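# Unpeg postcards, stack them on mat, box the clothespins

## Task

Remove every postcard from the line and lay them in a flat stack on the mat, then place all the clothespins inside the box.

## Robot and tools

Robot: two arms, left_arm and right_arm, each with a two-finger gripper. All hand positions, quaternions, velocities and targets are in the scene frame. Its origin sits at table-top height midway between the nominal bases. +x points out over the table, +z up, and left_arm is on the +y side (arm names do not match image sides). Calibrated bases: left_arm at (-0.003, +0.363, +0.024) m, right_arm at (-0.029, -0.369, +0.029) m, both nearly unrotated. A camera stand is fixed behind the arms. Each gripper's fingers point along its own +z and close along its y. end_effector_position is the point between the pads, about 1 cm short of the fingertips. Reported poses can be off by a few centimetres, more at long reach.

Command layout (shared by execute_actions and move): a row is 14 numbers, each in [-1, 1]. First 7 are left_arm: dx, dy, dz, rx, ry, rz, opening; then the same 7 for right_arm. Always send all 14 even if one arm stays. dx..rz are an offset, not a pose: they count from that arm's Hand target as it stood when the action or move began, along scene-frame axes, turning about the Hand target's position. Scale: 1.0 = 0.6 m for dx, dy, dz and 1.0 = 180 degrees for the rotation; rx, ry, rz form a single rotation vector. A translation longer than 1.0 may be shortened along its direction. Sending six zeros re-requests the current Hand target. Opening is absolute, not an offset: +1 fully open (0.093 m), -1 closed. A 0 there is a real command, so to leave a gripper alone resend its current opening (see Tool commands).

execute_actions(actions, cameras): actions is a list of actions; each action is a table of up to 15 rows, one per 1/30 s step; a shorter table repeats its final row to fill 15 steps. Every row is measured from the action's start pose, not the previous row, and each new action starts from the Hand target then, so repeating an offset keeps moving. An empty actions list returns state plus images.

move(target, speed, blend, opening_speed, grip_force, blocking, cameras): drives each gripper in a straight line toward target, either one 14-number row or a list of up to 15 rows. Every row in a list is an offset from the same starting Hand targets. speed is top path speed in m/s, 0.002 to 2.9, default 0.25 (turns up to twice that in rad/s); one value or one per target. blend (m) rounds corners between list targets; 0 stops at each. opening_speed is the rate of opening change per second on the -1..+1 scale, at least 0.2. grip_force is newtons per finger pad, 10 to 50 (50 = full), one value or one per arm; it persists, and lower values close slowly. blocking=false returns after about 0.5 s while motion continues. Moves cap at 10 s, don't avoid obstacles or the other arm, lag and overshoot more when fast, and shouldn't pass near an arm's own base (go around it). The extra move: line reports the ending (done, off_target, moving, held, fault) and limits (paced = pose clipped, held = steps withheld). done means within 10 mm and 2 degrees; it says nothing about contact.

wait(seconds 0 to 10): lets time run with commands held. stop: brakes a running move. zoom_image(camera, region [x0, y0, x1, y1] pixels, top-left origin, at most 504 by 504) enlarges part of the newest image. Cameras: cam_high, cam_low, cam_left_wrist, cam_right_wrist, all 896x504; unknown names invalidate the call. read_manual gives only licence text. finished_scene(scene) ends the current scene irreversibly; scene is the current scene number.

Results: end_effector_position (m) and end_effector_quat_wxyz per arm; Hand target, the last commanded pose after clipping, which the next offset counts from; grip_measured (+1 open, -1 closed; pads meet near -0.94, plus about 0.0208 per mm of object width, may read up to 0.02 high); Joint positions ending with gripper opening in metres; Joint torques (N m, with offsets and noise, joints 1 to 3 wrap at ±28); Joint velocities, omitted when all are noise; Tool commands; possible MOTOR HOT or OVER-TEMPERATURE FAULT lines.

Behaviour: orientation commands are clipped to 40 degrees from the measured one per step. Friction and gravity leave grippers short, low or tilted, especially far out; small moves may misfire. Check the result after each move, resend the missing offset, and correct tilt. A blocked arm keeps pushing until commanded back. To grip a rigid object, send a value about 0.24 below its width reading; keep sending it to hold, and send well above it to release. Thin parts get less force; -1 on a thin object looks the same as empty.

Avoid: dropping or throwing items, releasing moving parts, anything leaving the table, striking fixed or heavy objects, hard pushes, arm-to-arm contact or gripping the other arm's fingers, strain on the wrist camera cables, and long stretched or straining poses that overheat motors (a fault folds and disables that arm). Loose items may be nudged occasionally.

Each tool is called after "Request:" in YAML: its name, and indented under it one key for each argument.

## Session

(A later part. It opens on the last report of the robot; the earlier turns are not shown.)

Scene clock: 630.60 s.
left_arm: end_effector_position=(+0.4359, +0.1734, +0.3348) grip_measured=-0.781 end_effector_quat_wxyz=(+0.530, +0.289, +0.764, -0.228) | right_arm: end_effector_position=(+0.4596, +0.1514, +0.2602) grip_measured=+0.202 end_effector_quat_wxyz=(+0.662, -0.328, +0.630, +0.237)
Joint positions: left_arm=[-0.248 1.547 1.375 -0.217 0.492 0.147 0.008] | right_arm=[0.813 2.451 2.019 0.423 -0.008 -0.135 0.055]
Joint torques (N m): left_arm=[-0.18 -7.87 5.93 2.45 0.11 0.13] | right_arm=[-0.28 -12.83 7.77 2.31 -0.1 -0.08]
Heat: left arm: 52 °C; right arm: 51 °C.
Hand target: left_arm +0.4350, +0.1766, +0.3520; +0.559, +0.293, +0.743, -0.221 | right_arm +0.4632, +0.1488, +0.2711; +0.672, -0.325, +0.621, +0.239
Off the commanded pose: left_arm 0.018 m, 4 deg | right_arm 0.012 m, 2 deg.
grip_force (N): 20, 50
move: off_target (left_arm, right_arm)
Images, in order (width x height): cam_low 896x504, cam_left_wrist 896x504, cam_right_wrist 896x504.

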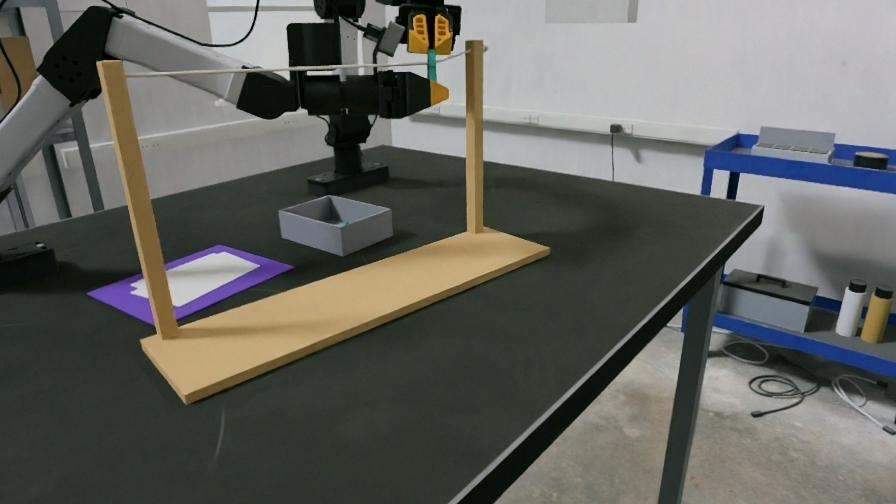

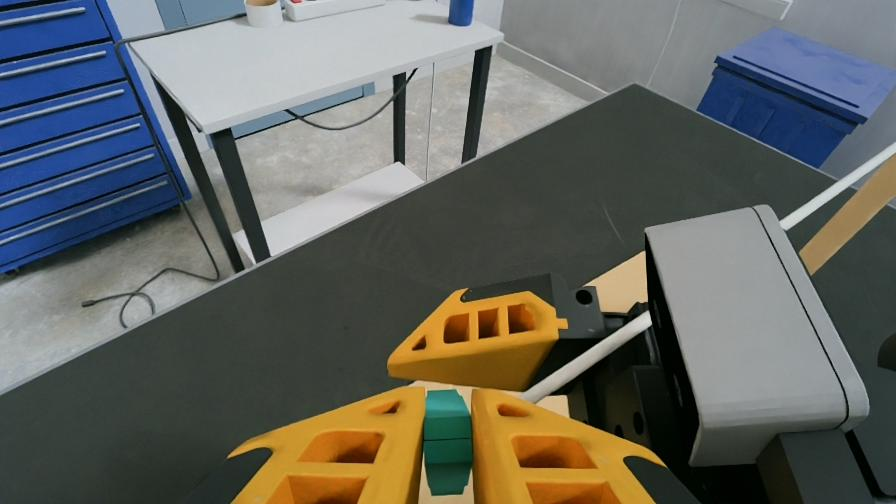

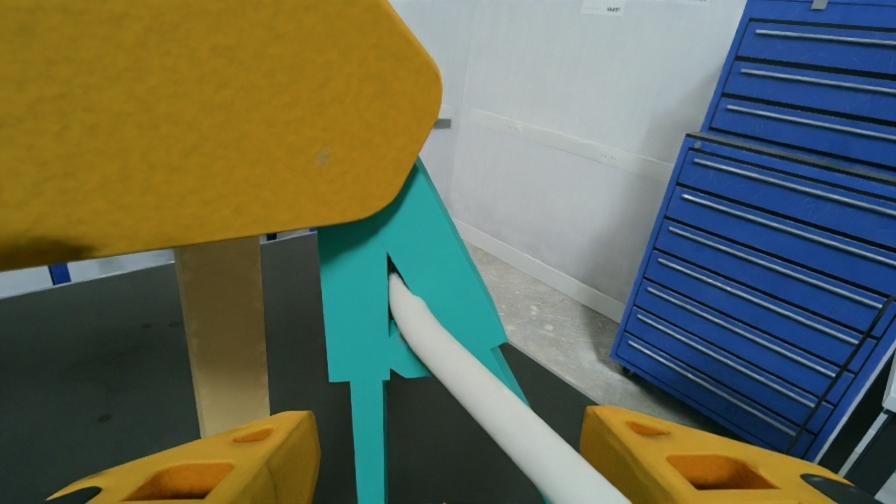

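Request:
move:
  target: [0,0,0,0,0,0,-1,0,0,0,0,0,0,-1]
  speed: 0.05
  grip_force: [15,45]
  cameras: ["cam_low","cam_left_wrist","cam_right_wrist"]

Request:
zoom_image:
  camera: "cam_low"
  region: [340, 10, 500, 110]

Scene clock: 633.77 s.
left_arm: end_effector_position=(+0.4367, +0.1754, +0.3348) grip_measured=-0.781 end_effector_quat_wxyz=(+0.531, +0.287, +0.765, -0.226) | right_arm: end_effector_position=(+0.4628, +0.1487, +0.2591) grip_measured=-0.735 end_effector_quat_wxyz=(+0.662, -0.328, +0.631, +0.237)
Joint positions: left_arm=[-0.243 1.547 1.375 -0.217 0.492 0.147 0.008] | right_arm=[0.806 2.453 2.019 0.423 -0.015 -0.135 0.01]
Joint torques (N m): left_arm=[-0.13 -7.91 5.89 2.44 0.11 0.12] | right_arm=[-0.29 -13.19 7.72 2.31 -0.08 -0.08]
Heat: left arm: 52 °C; right arm: 52 °C.
Hand target: left_arm +0.4350, +0.1766, +0.3520; +0.559, +0.293, +0.743, -0.221 | right_arm +0.4632, +0.1488, +0.2711; +0.672, -0.325, +0.621, +0.239
Off the commanded pose: left_arm 0.017 m, 4 deg | right_arm 0.012 m, 2 deg.
grip_force (N): 15, 45
move: off_target (left_arm, right_arm)
Images, in order (width x height): cam_low 896x504, cam_left_wrist 896x504, cam_right_wrist 896x504.

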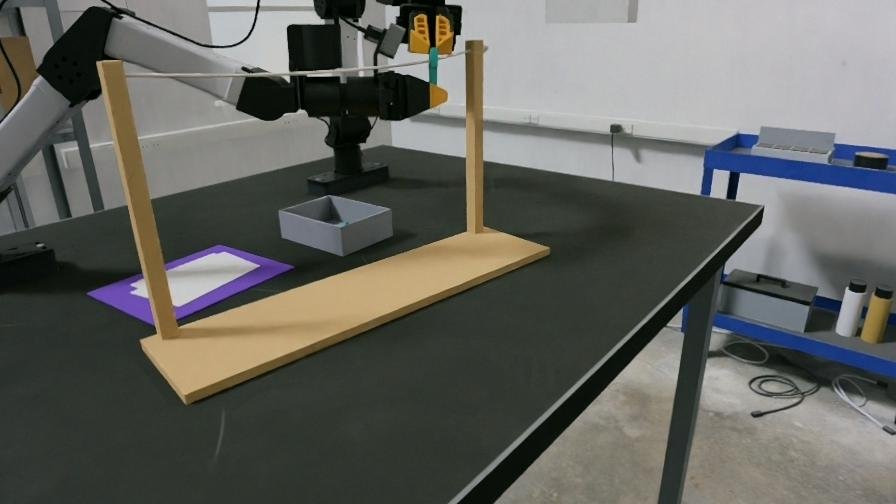

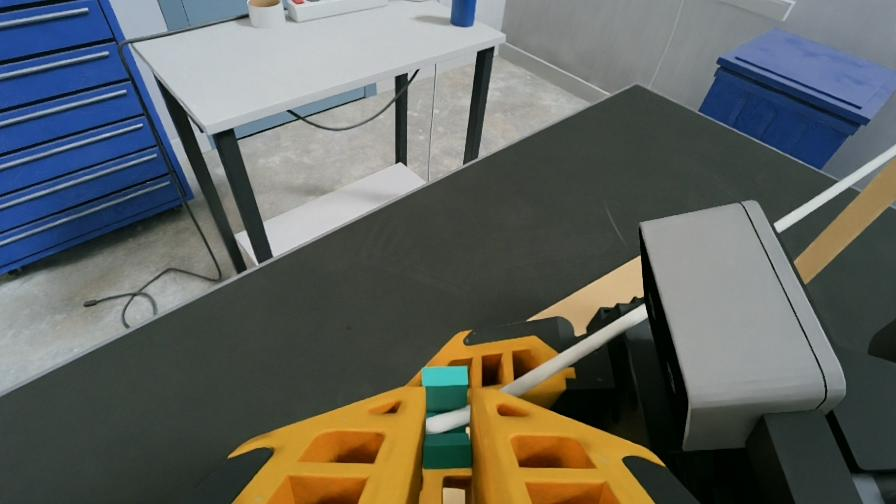

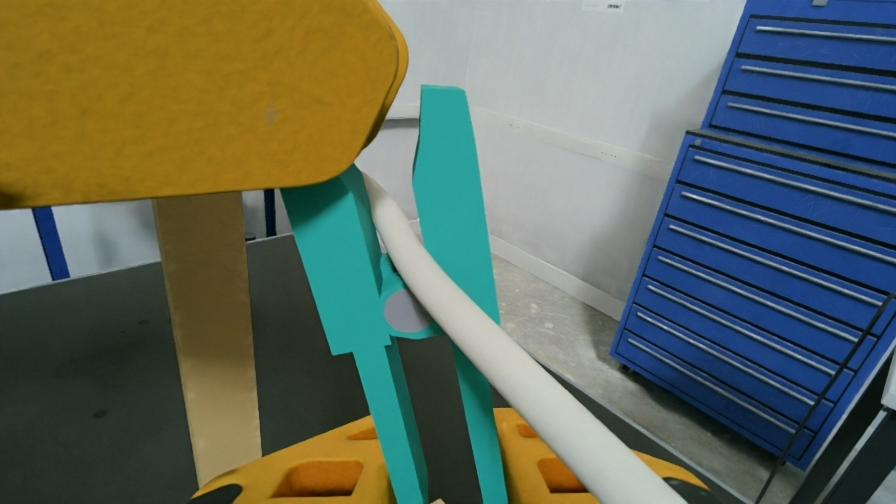

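Scaled by 3.150 from the camera's 896x504 image, which has a finer 1280x720 frame.

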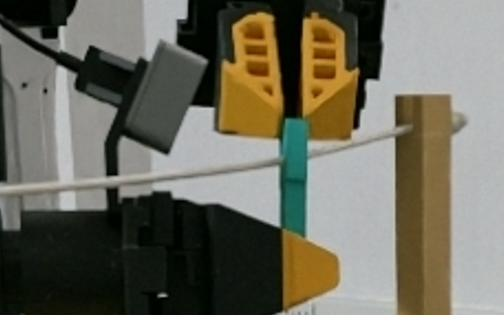

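Request:
move:
  target: [0,0,0,0,0,0,-0.4,0,0,0,0,0,0,-1]
  grip_force: [50,50]
  cameras: ["cam_left_wrist","cam_right_wrist"]

Scene clock: 634.67 s.
left_arm: end_effector_position=(+0.4367, +0.1754, +0.3348) grip_measured=-0.402 end_effector_quat_wxyz=(+0.531, +0.287, +0.765, -0.226) | right_arm: end_effector_position=(+0.4620, +0.1494, +0.2591) grip_measured=-0.758 end_effector_quat_wxyz=(+0.662, -0.328, +0.631, +0.238)
Joint positions: left_arm=[-0.243 1.547 1.375 -0.217 0.492 0.147 0.026] | right_arm=[0.807 2.453 2.019 0.423 -0.015 -0.135 0.009]
Joint torques (N m): left_arm=[-0.14 -7.87 5.96 2.42 0.1 0.12] | right_arm=[-0.29 -13.18 7.73 2.33 -0.07 -0.08]
Heat: left arm: 52 °C; right arm: 52 °C.
Hand target: left_arm +0.4350, +0.1766, +0.3520; +0.559, +0.293, +0.743, -0.221 | right_arm +0.4632, +0.1488, +0.2711; +0.672, -0.325, +0.621, +0.239
Off the commanded pose: left_arm 0.017 m, 4 deg | right_arm 0.012 m, 2 deg.
move: off_target (left_arm, right_arm)
Images, in order (width x height): cam_left_wrist 896x504, cam_right_wrist 896x504.

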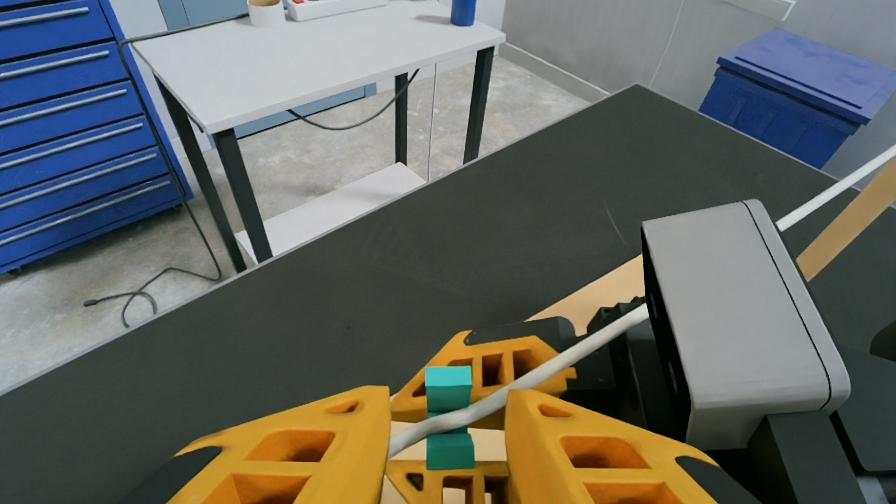

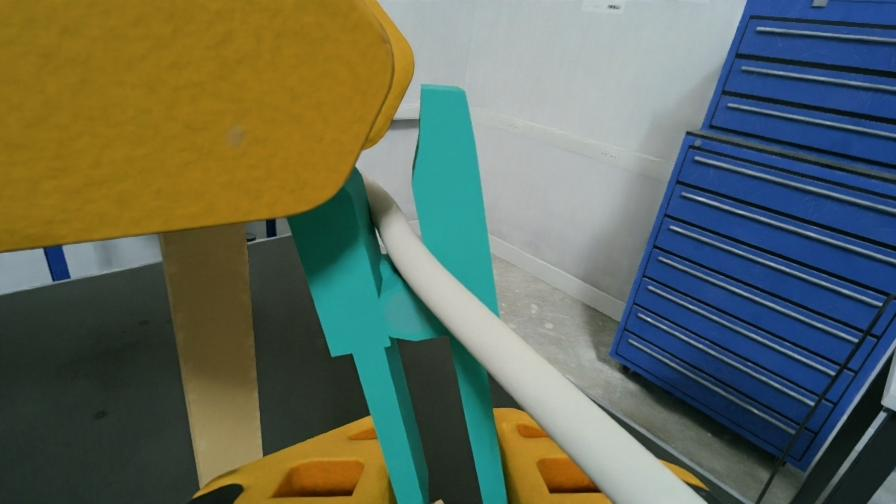

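Request:
move:
  target: [0,0,0,0,0,0,-0.4,0,0,-0.085,0,0,0,-1]
  speed: 0.06
  cameras: ["cam_left_wrist","cam_right_wrist","cam_low"]

Request:
zoom_image:
  camera: "cam_low"
  region: [340, 10, 500, 110]

Scene clock: 636.83 s.
left_arm: end_effector_position=(+0.4362, +0.1741, +0.3348) grip_measured=-0.402 end_effector_quat_wxyz=(+0.530, +0.288, +0.764, -0.227) | right_arm: end_effector_position=(+0.4614, +0.1504, +0.1969) grip_measured=-0.763 end_effector_quat_wxyz=(+0.642, -0.338, +0.648, +0.231)
Joint positions: left_arm=[-0.246 1.547 1.375 -0.217 0.492 0.147 0.026] | right_arm=[0.809 2.517 1.939 0.51 -0.015 -0.135 0.009]
Joint torques (N m): left_arm=[-0.16 -7.88 5.89 2.44 0.09 0.12] | right_arm=[-0.25 -13.72 5.96 3.01 -0.08 -0.09]
Heat: left arm: 52 °C; right arm: 52 °C.
Hand target: left_arm +0.4350, +0.1766, +0.3520; +0.559, +0.293, +0.743, -0.221 | right_arm +0.4632, +0.1488, +0.2201; +0.672, -0.325, +0.621, +0.239
Off the commanded pose: left_arm 0.017 m, 4 deg | right_arm 0.023 m, 5 deg.
move: off_target (left_arm, right_arm)
Images, in order (width x height): cam_low 896x504, cam_left_wrist 896x504, cam_right_wrist 896x504.

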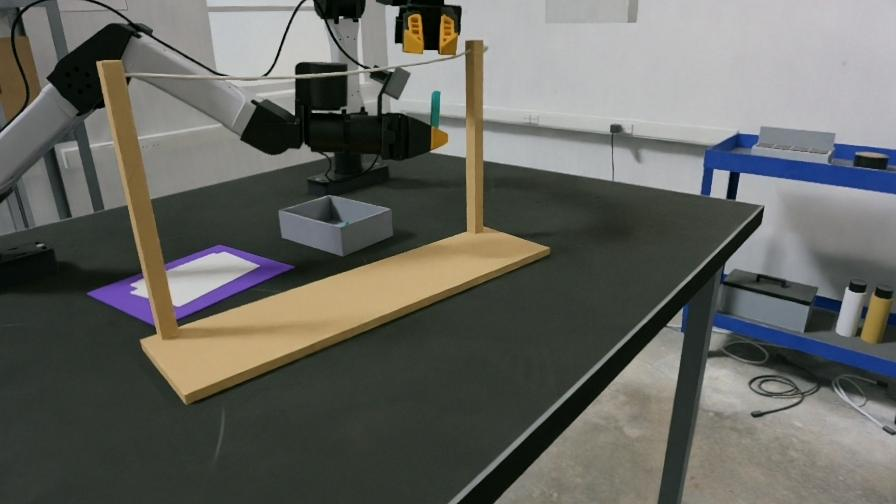

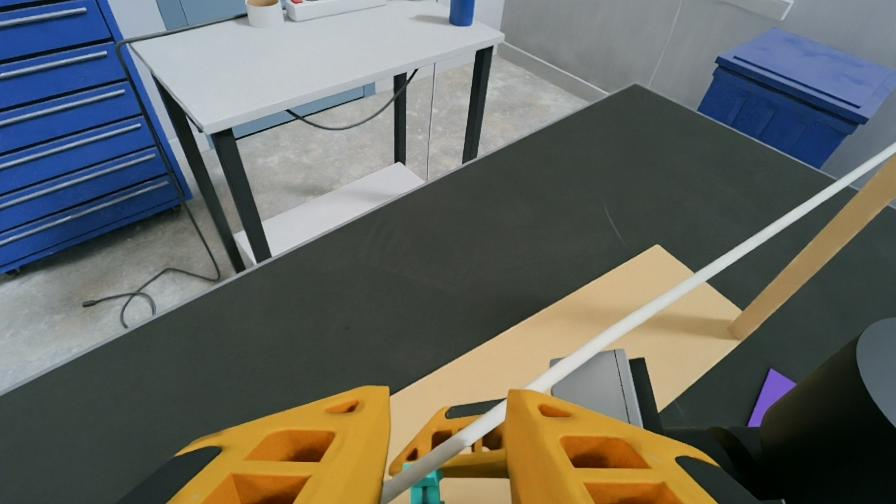

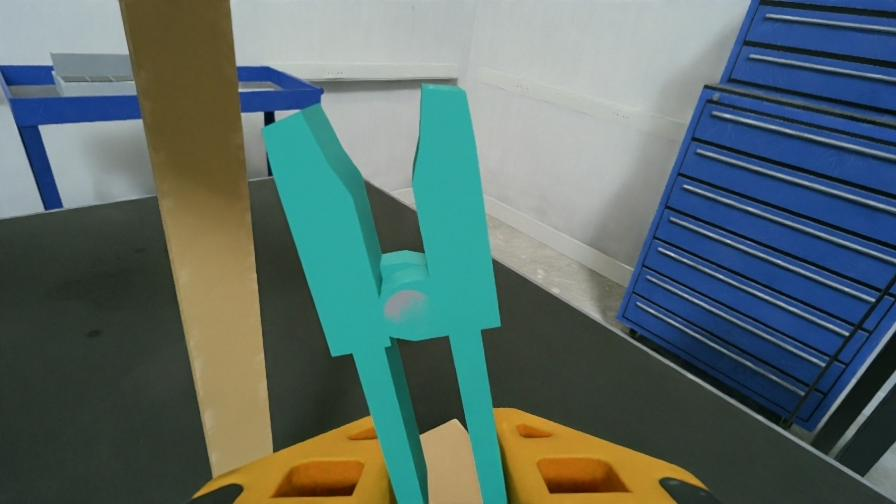

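Scaled by 3.150 from the camera's 896x504 image, which has a finer 1280x720 frame.

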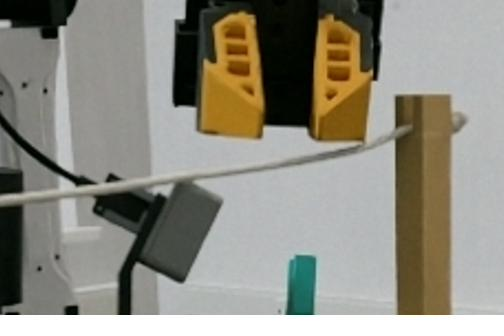

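Request:
move:
  target:
    - [0,0,0.1,0,0,0,-0.4,0,0,-0.02,0,0,0,-1]
    - [-0.15,0.16,0.12,0,0,0,-0.4,-0.06,-0.07,-0.02,0,0,0,-1]
    - [-0.3,0.4,0.05,0,0,0,-0.4,-0.16,-0.17,-0.02,0,0,0,-1]
  speed: 0.15
  blend: [0.02,0.03,0]
  cameras: ["cam_high","cam_right_wrist","cam_low"]

Scene clock: 640.83 s.
left_arm: end_effector_position=(+0.2561, +0.4194, +0.3700) grip_measured=-0.402 end_effector_quat_wxyz=(+0.570, +0.242, +0.758, -0.203) | right_arm: end_effector_position=(+0.3669, +0.0510, +0.1646) grip_measured=-0.763 end_effector_quat_wxyz=(+0.630, -0.343, +0.659, +0.227)
Joint positions: left_arm=[0.866 1.323 1.466 -1.545 1.296 1.363 0.026] | right_arm=[0.809 2.119 1.092 0.923 -0.015 -0.135 0.009]
Joint torques (N m): left_arm=[-0.44 -2.54 8.72 0.32 0.71 0.37] | right_arm=[-0.05 -13.45 4.48 3 -0.1 -0.07]
Heat: left arm: 52 °C; right arm: 53 °C.
Hand target: left_arm +0.2550, +0.4166, +0.3820; +0.559, +0.293, +0.743, -0.221 | right_arm +0.3672, +0.0468, +0.2081; +0.672, -0.325, +0.621, +0.239
Off the commanded pose: left_arm 0.012 m, 6 deg | right_arm 0.044 m, 7 deg.
joint sent to its limit (left arm) — joint 4 (wrist pitch), lower limit. The joint targets are off in position and orientation.
move: off_target (left_arm, right_arm)
Images, in order (width x height): cam_high 896x504, cam_low 896x504, cam_right_wrist 896x504.

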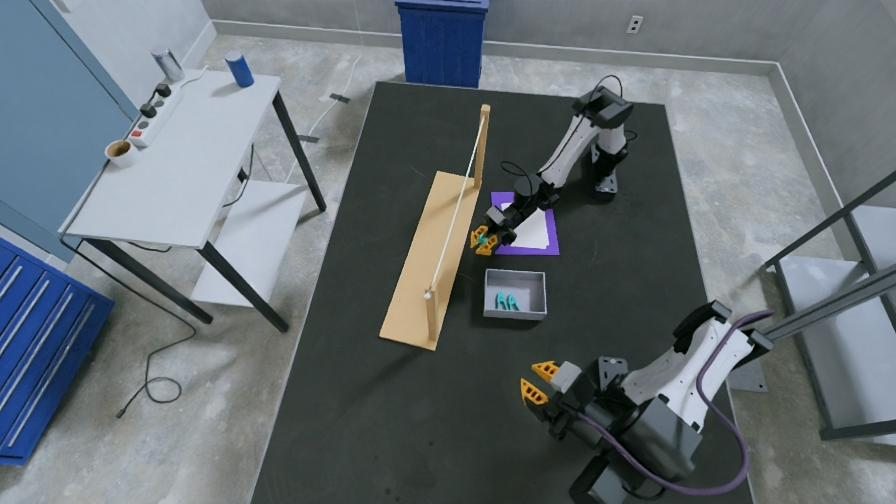

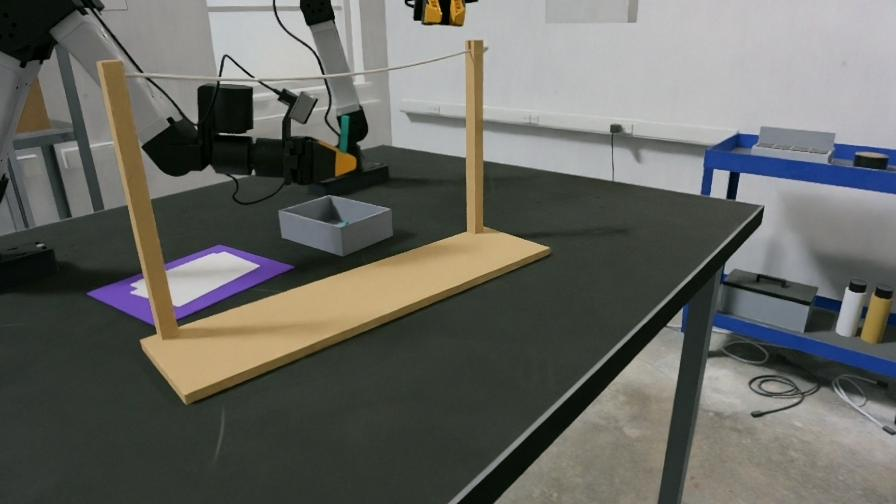

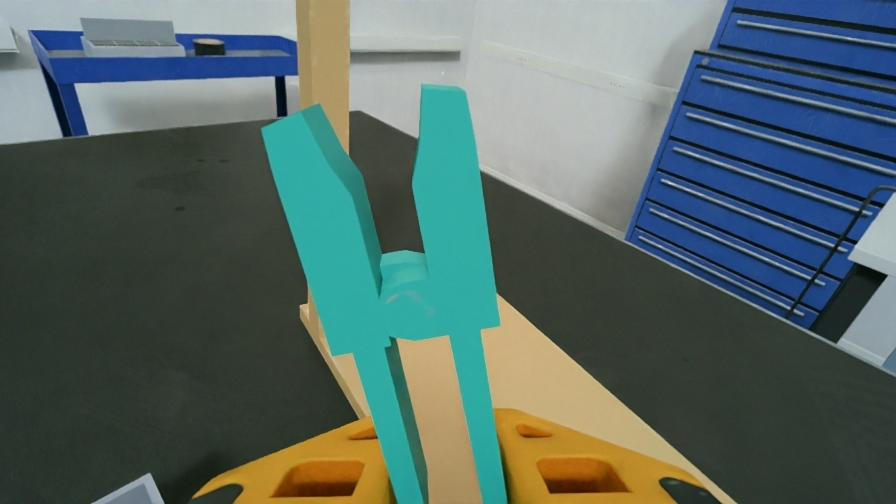

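Request:
move:
  target:
    - [0,0,0,0,0,0,-0.4,-0.12,0.023,0,-0.134,0.125,0,-1]
    - [0,0,0,0,0,0,-0.4,-0.237,0.047,-0.03,-0.268,0.25,0,-1]
  speed: 0.2
  blend: [0.03,0]
  cameras: ["cam_high","cam_right_wrist","cam_low"]

Scene clock: 645.33 s.
left_arm: end_effector_position=(+0.2560, +0.4192, +0.3700) grip_measured=-0.402 end_effector_quat_wxyz=(+0.570, +0.242, +0.759, -0.204) | right_arm: end_effector_position=(+0.2231, +0.0729, +0.1774) grip_measured=-0.763 end_effector_quat_wxyz=(+0.198, -0.463, +0.862, +0.066)
Joint positions: left_arm=[0.866 1.323 1.466 -1.547 1.296 1.363 0.026] | right_arm=[1.088 2.143 2.04 -1.062 0.112 0.081 0.009]
Joint torques (N m): left_arm=[-0.49 -2.59 8.72 0.3 0.71 0.36] | right_arm=[0.44 -10.1 9.58 1.03 -0.03 0.17]
Heat: left arm: 52 °C; right arm: 52 °C.
Hand target: left_arm +0.2550, +0.4166, +0.3820; +0.559, +0.293, +0.743, -0.221 | right_arm +0.2250, +0.0750, +0.1901; +0.203, -0.452, +0.866, +0.074
Off the commanded pose: left_arm 0.012 m, 7 deg | right_arm 0.013 m, 2 deg.
joint sent to its limit (left arm) — joint 4 (wrist pitch), lower limit. The joint targets are off in position and orientation.
move: off_target (left_arm, right_arm)
Images, in order (width x height): cam_high 896x504, cam_low 896x504, cam_right_wrist 896x504.

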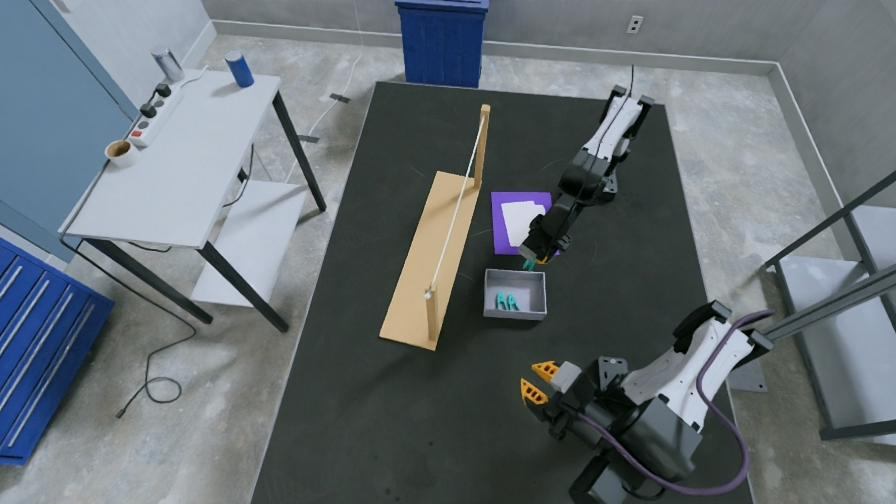

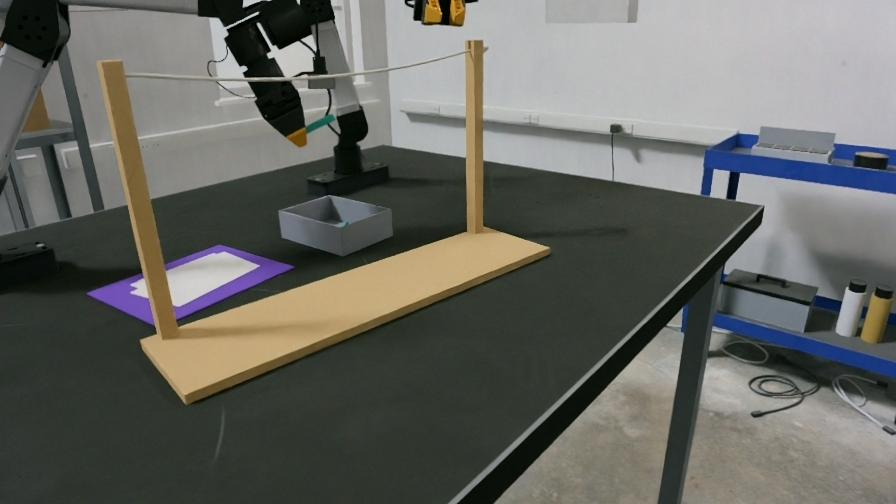

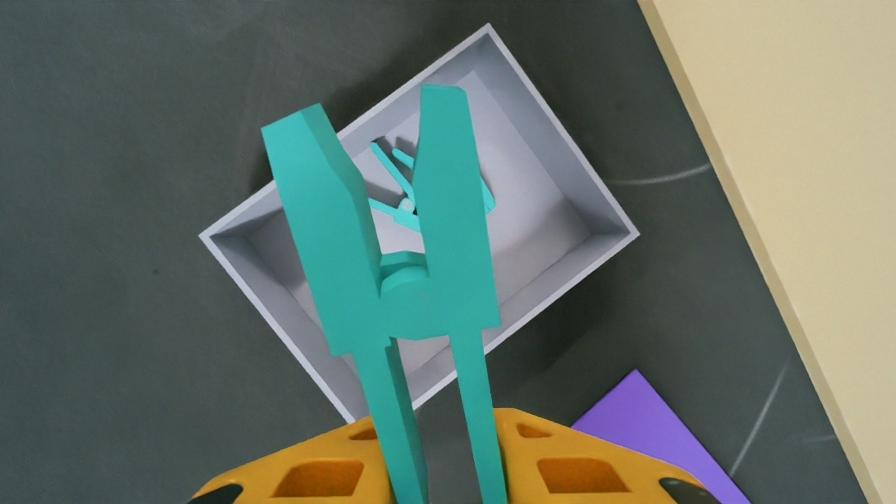

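Request:
move:
  target:
    - [0,0,0,0,0,0,-0.4,0.02,0.02,-0.1,0,0,0,-1]
    - [0,0,0,0,0,0,-0.4,0.022,0.022,-0.2,0,0,0,-1]
  speed: 0.12
  blend: [0.02,0]
  cameras: ["cam_high","cam_right_wrist","cam_low"]

Scene clock: 647.60 s.
left_arm: end_effector_position=(+0.2560, +0.4192, +0.3700) grip_measured=-0.402 end_effector_quat_wxyz=(+0.570, +0.242, +0.759, -0.204) | right_arm: end_effector_position=(+0.2284, +0.0815, +0.0641) grip_measured=-0.763 end_effector_quat_wxyz=(+0.184, -0.465, +0.864, +0.056)
Joint positions: left_arm=[0.866 1.323 1.466 -1.547 1.296 1.363 0.026] | right_arm=[1.086 2.249 1.772 -0.723 0.112 0.081 0.009]
Joint torques (N m): left_arm=[-0.44 -2.62 8.68 0.29 0.71 0.37] | right_arm=[-0.4 -11.3 5.23 1.69 -0.09 0.07]
Heat: left arm: 53 °C; right arm: 52 °C.
Hand target: left_arm +0.2550, +0.4166, +0.3820; +0.559, +0.293, +0.743, -0.221 | right_arm +0.2382, +0.0882, +0.0701; +0.203, -0.452, +0.866, +0.074
Off the commanded pose: left_arm 0.012 m, 7 deg | right_arm 0.013 m, 3 deg.
joint sent to its limit (left arm) — joint 4 (wrist pitch), lower limit. The joint targets are off in position and orientation.
move: off_target (left_arm, right_arm)
Images, in order (width x height): cam_high 896x504, cam_low 896x504, cam_right_wrist 896x504.

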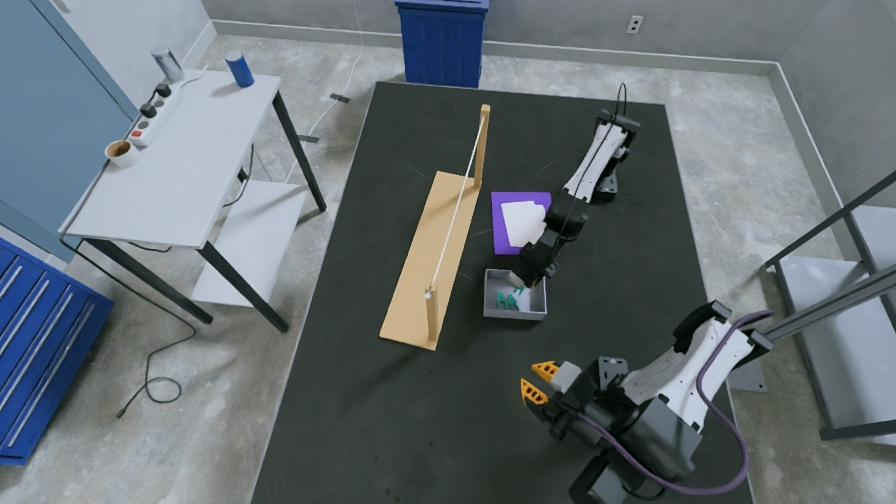

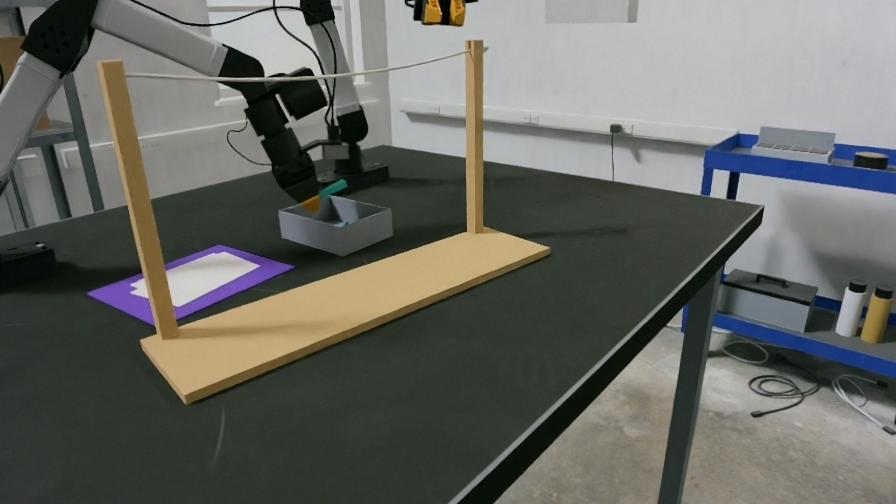

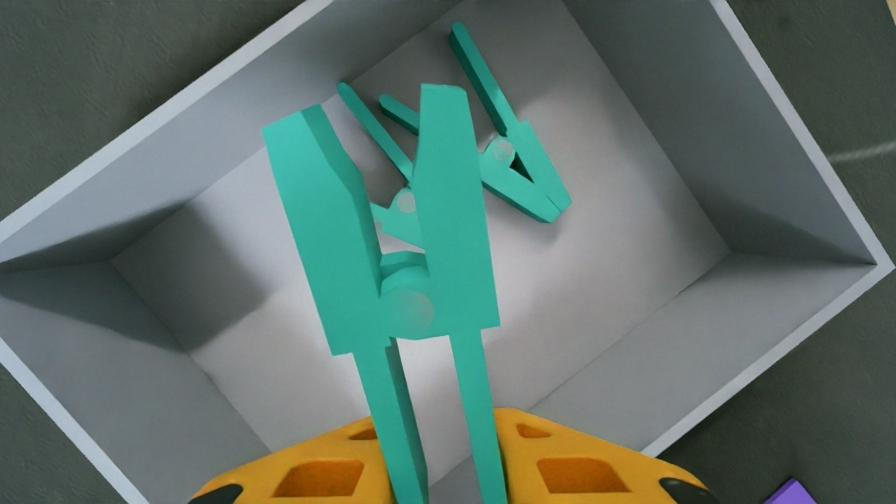

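Request:
move:
  target: [0,0,0,0,0,0,-0.4,0.012,0.014,-0.02,0,0,0,-1]
  speed: 0.08

Request:
move:
  target: [0,0,0,0,0,0,-0.4,0,0,0,0,0,0,-0.1]
  opening_speed: 0.4
  cameras: ["cam_high","cam_right_wrist","cam_low"]

Scene clock: 648.70 s.
left_arm: end_effector_position=(+0.2560, +0.4192, +0.3700) grip_measured=-0.402 end_effector_quat_wxyz=(+0.570, +0.242, +0.759, -0.204) | right_arm: end_effector_position=(+0.2320, +0.0815, +0.0448) grip_measured=-0.763 end_effector_quat_wxyz=(+0.176, -0.463, +0.867, +0.050)
Joint positions: left_arm=[0.866 1.323 1.466 -1.547 1.296 1.363 0.026] | right_arm=[1.08 2.292 1.772 -0.698 0.112 0.081 0.009]
Joint torques (N m): left_arm=[-0.44 -2.58 8.69 0.3 0.71 0.35] | right_arm=[-0.31 -10.56 8.73 1.57 -0.11 0.02]
Heat: left arm: 53 °C; right arm: 52 °C.
Hand target: left_arm +0.2550, +0.4166, +0.3820; +0.559, +0.293, +0.743, -0.221 | right_arm +0.2454, +0.0966, +0.0581; +0.203, -0.452, +0.866, +0.074
Off the commanded pose: left_arm 0.012 m, 7 deg | right_arm 0.024 m, 4 deg.
joint sent to its limit (left arm) — joint 4 (wrist pitch), lower limit. The joint targets are off in position and orientation.
move: off_target (left_arm, right_arm)

Scene clock: 651.47 s.
left_arm: end_effector_position=(+0.2560, +0.4192, +0.3700) grip_measured=-0.402 end_effector_quat_wxyz=(+0.570, +0.242, +0.759, -0.204) | right_arm: end_effector_position=(+0.2320, +0.0815, +0.0448) grip_measured=-0.103 end_effector_quat_wxyz=(+0.176, -0.463, +0.867, +0.050)
Joint positions: left_arm=[0.866 1.323 1.466 -1.547 1.296 1.363 0.026] | right_arm=[1.08 2.292 1.772 -0.698 0.112 0.081 0.04]
Joint torques (N m): left_arm=[-0.47 -2.65 8.66 0.3 0.71 0.37] | right_arm=[-0.29 -10.58 8.77 1.55 -0.1 0.03]
Heat: left arm: 53 °C; right arm: 52 °C.
Hand target: left_arm +0.2550, +0.4166, +0.3820; +0.559, +0.293, +0.743, -0.221 | right_arm +0.2454, +0.0966, +0.0581; +0.203, -0.452, +0.866, +0.074
Off the commanded pose: left_arm 0.012 m, 7 deg | right_arm 0.024 m, 4 deg.
joint sent to its limit (left arm) — joint 4 (wrist pitch), lower limit. The joint targets are off in position and orientation.
move: off_target (left_arm, right_arm)
Images, in order (width x height): cam_high 896x504, cam_low 896x504, cam_right_wrist 896x504.

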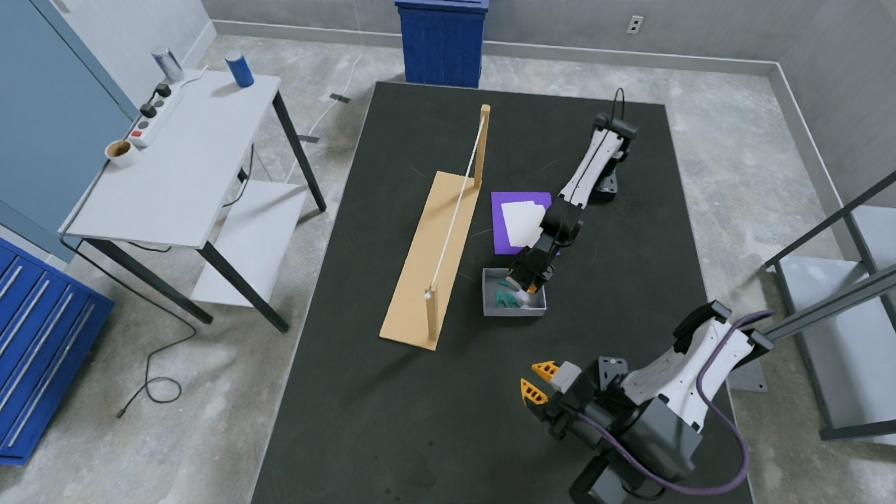

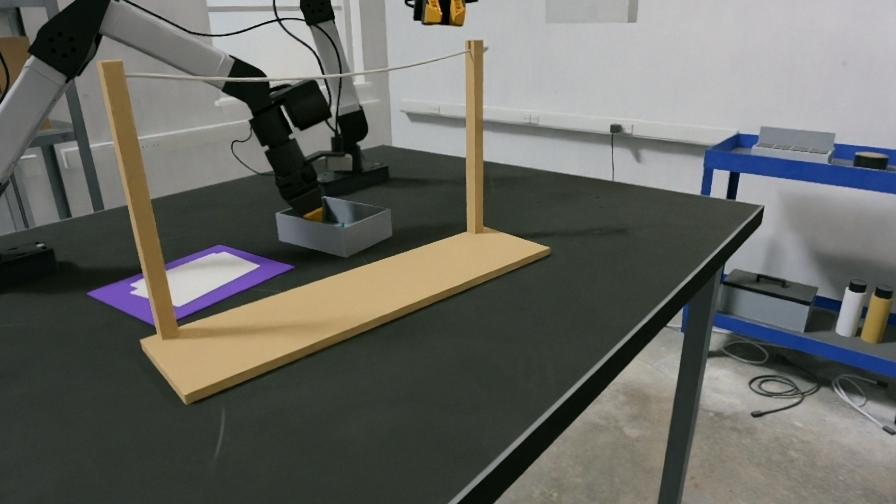

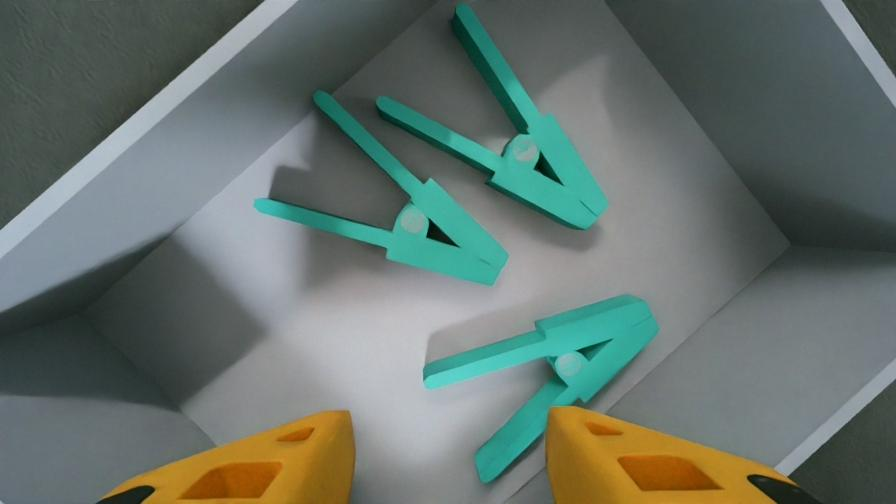

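Request:
move:
  target:
    - [0,0,0,0,0,0,-0.4,-0.01,-0.01,0.1,0,0,0,-0.1]
    - [0,0,0,0,0,0,-0.4,-0.03,-0.03,0.35,0,0,0,-0.1]
    - [0,0,0,0,0,0,-0.4,-0.06,-0.45,0.4,0,0,0,-0.1]
  speed: 0.15
  blend: [0.02,0.03,0]
  cameras: ["all"]

Request:
zoom_image:
  camera: "cam_high"
  region: [470, 170, 590, 340]

Scene clock: 655.67 s.
left_arm: end_effector_position=(+0.2560, +0.4192, +0.3700) grip_measured=-0.402 end_effector_quat_wxyz=(+0.570, +0.242, +0.759, -0.204) | right_arm: end_effector_position=(+0.2166, -0.1739, +0.2949) grip_measured=-0.102 end_effector_quat_wxyz=(+0.201, -0.440, +0.873, +0.063)
Joint positions: left_arm=[0.866 1.323 1.466 -1.547 1.296 1.363 0.026] | right_arm=[0.641 1.448 1.664 -1.366 -0.052 -0.28 0.04]
Joint torques (N m): left_arm=[-0.4 -2.58 8.73 0.3 0.72 0.37] | right_arm=[-0.14 -5.71 4.34 1.24 -0.24 -0.12]
Heat: left arm: 53 °C; right arm: 52 °C.
Hand target: left_arm +0.2550, +0.4166, +0.3820; +0.559, +0.293, +0.743, -0.221 | right_arm +0.2094, -0.1734, +0.2981; +0.203, -0.452, +0.866, +0.074
Off the commanded pose: left_arm 0.012 m, 7 deg | right_arm 0.008 m, 2 deg.
joint sent to its limit (left arm) — joint 4 (wrist pitch), lower limit. The joint targets are off in position and orientation.
move: off_target (left_arm)

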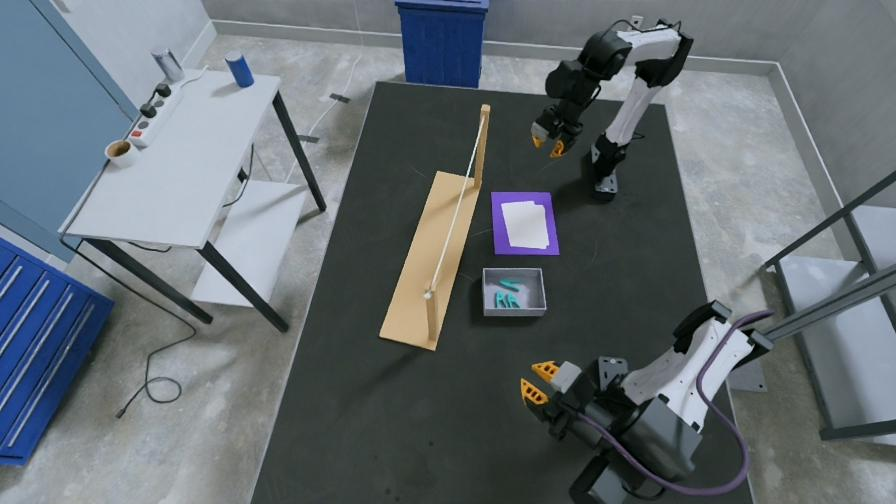

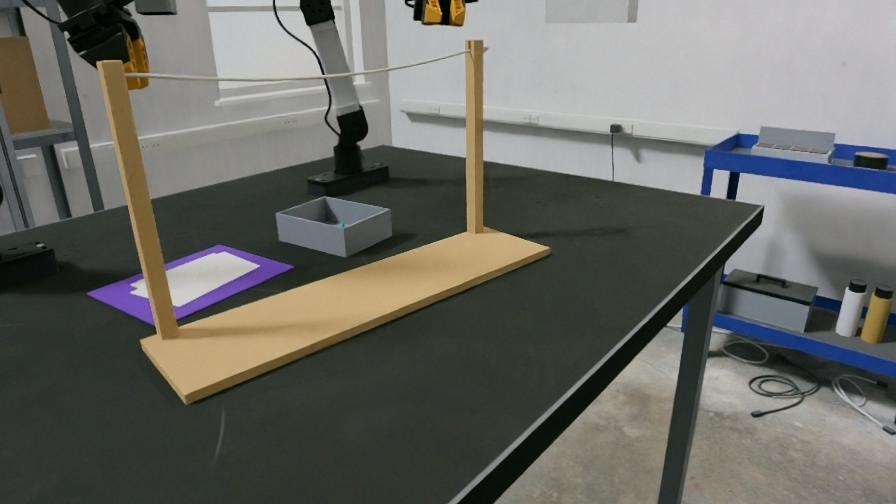

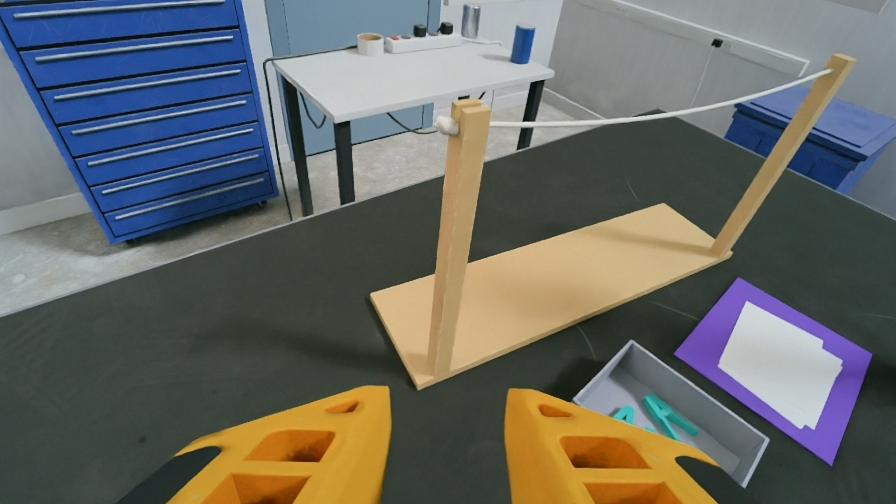

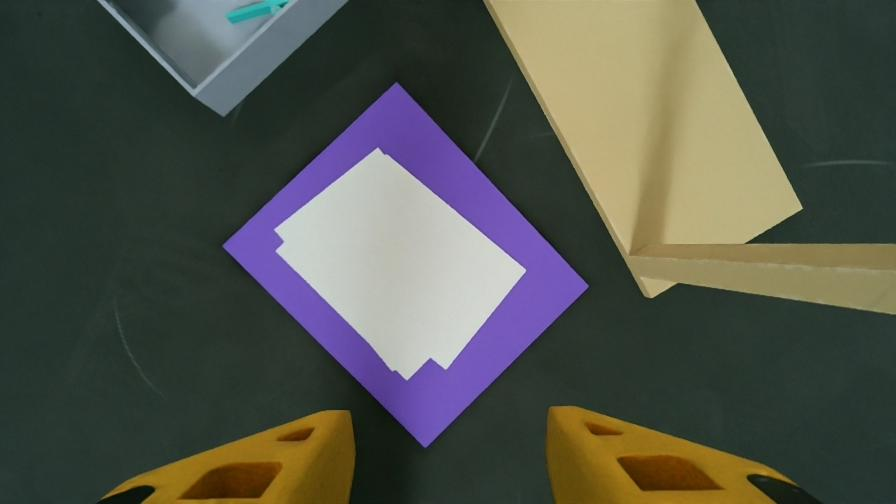

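Scaled by 2.965 from the camera's 896x504 image, which has a finer 1280x720 frame.

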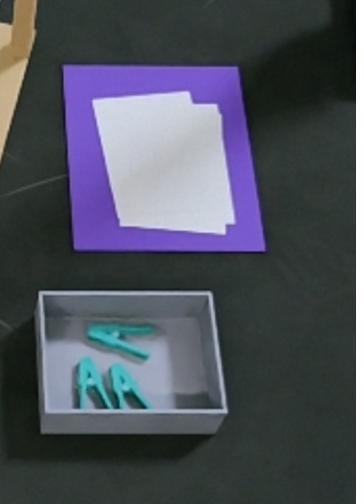

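Request:
finished_scene:
  scene: 2

The scene is finished: the task was done.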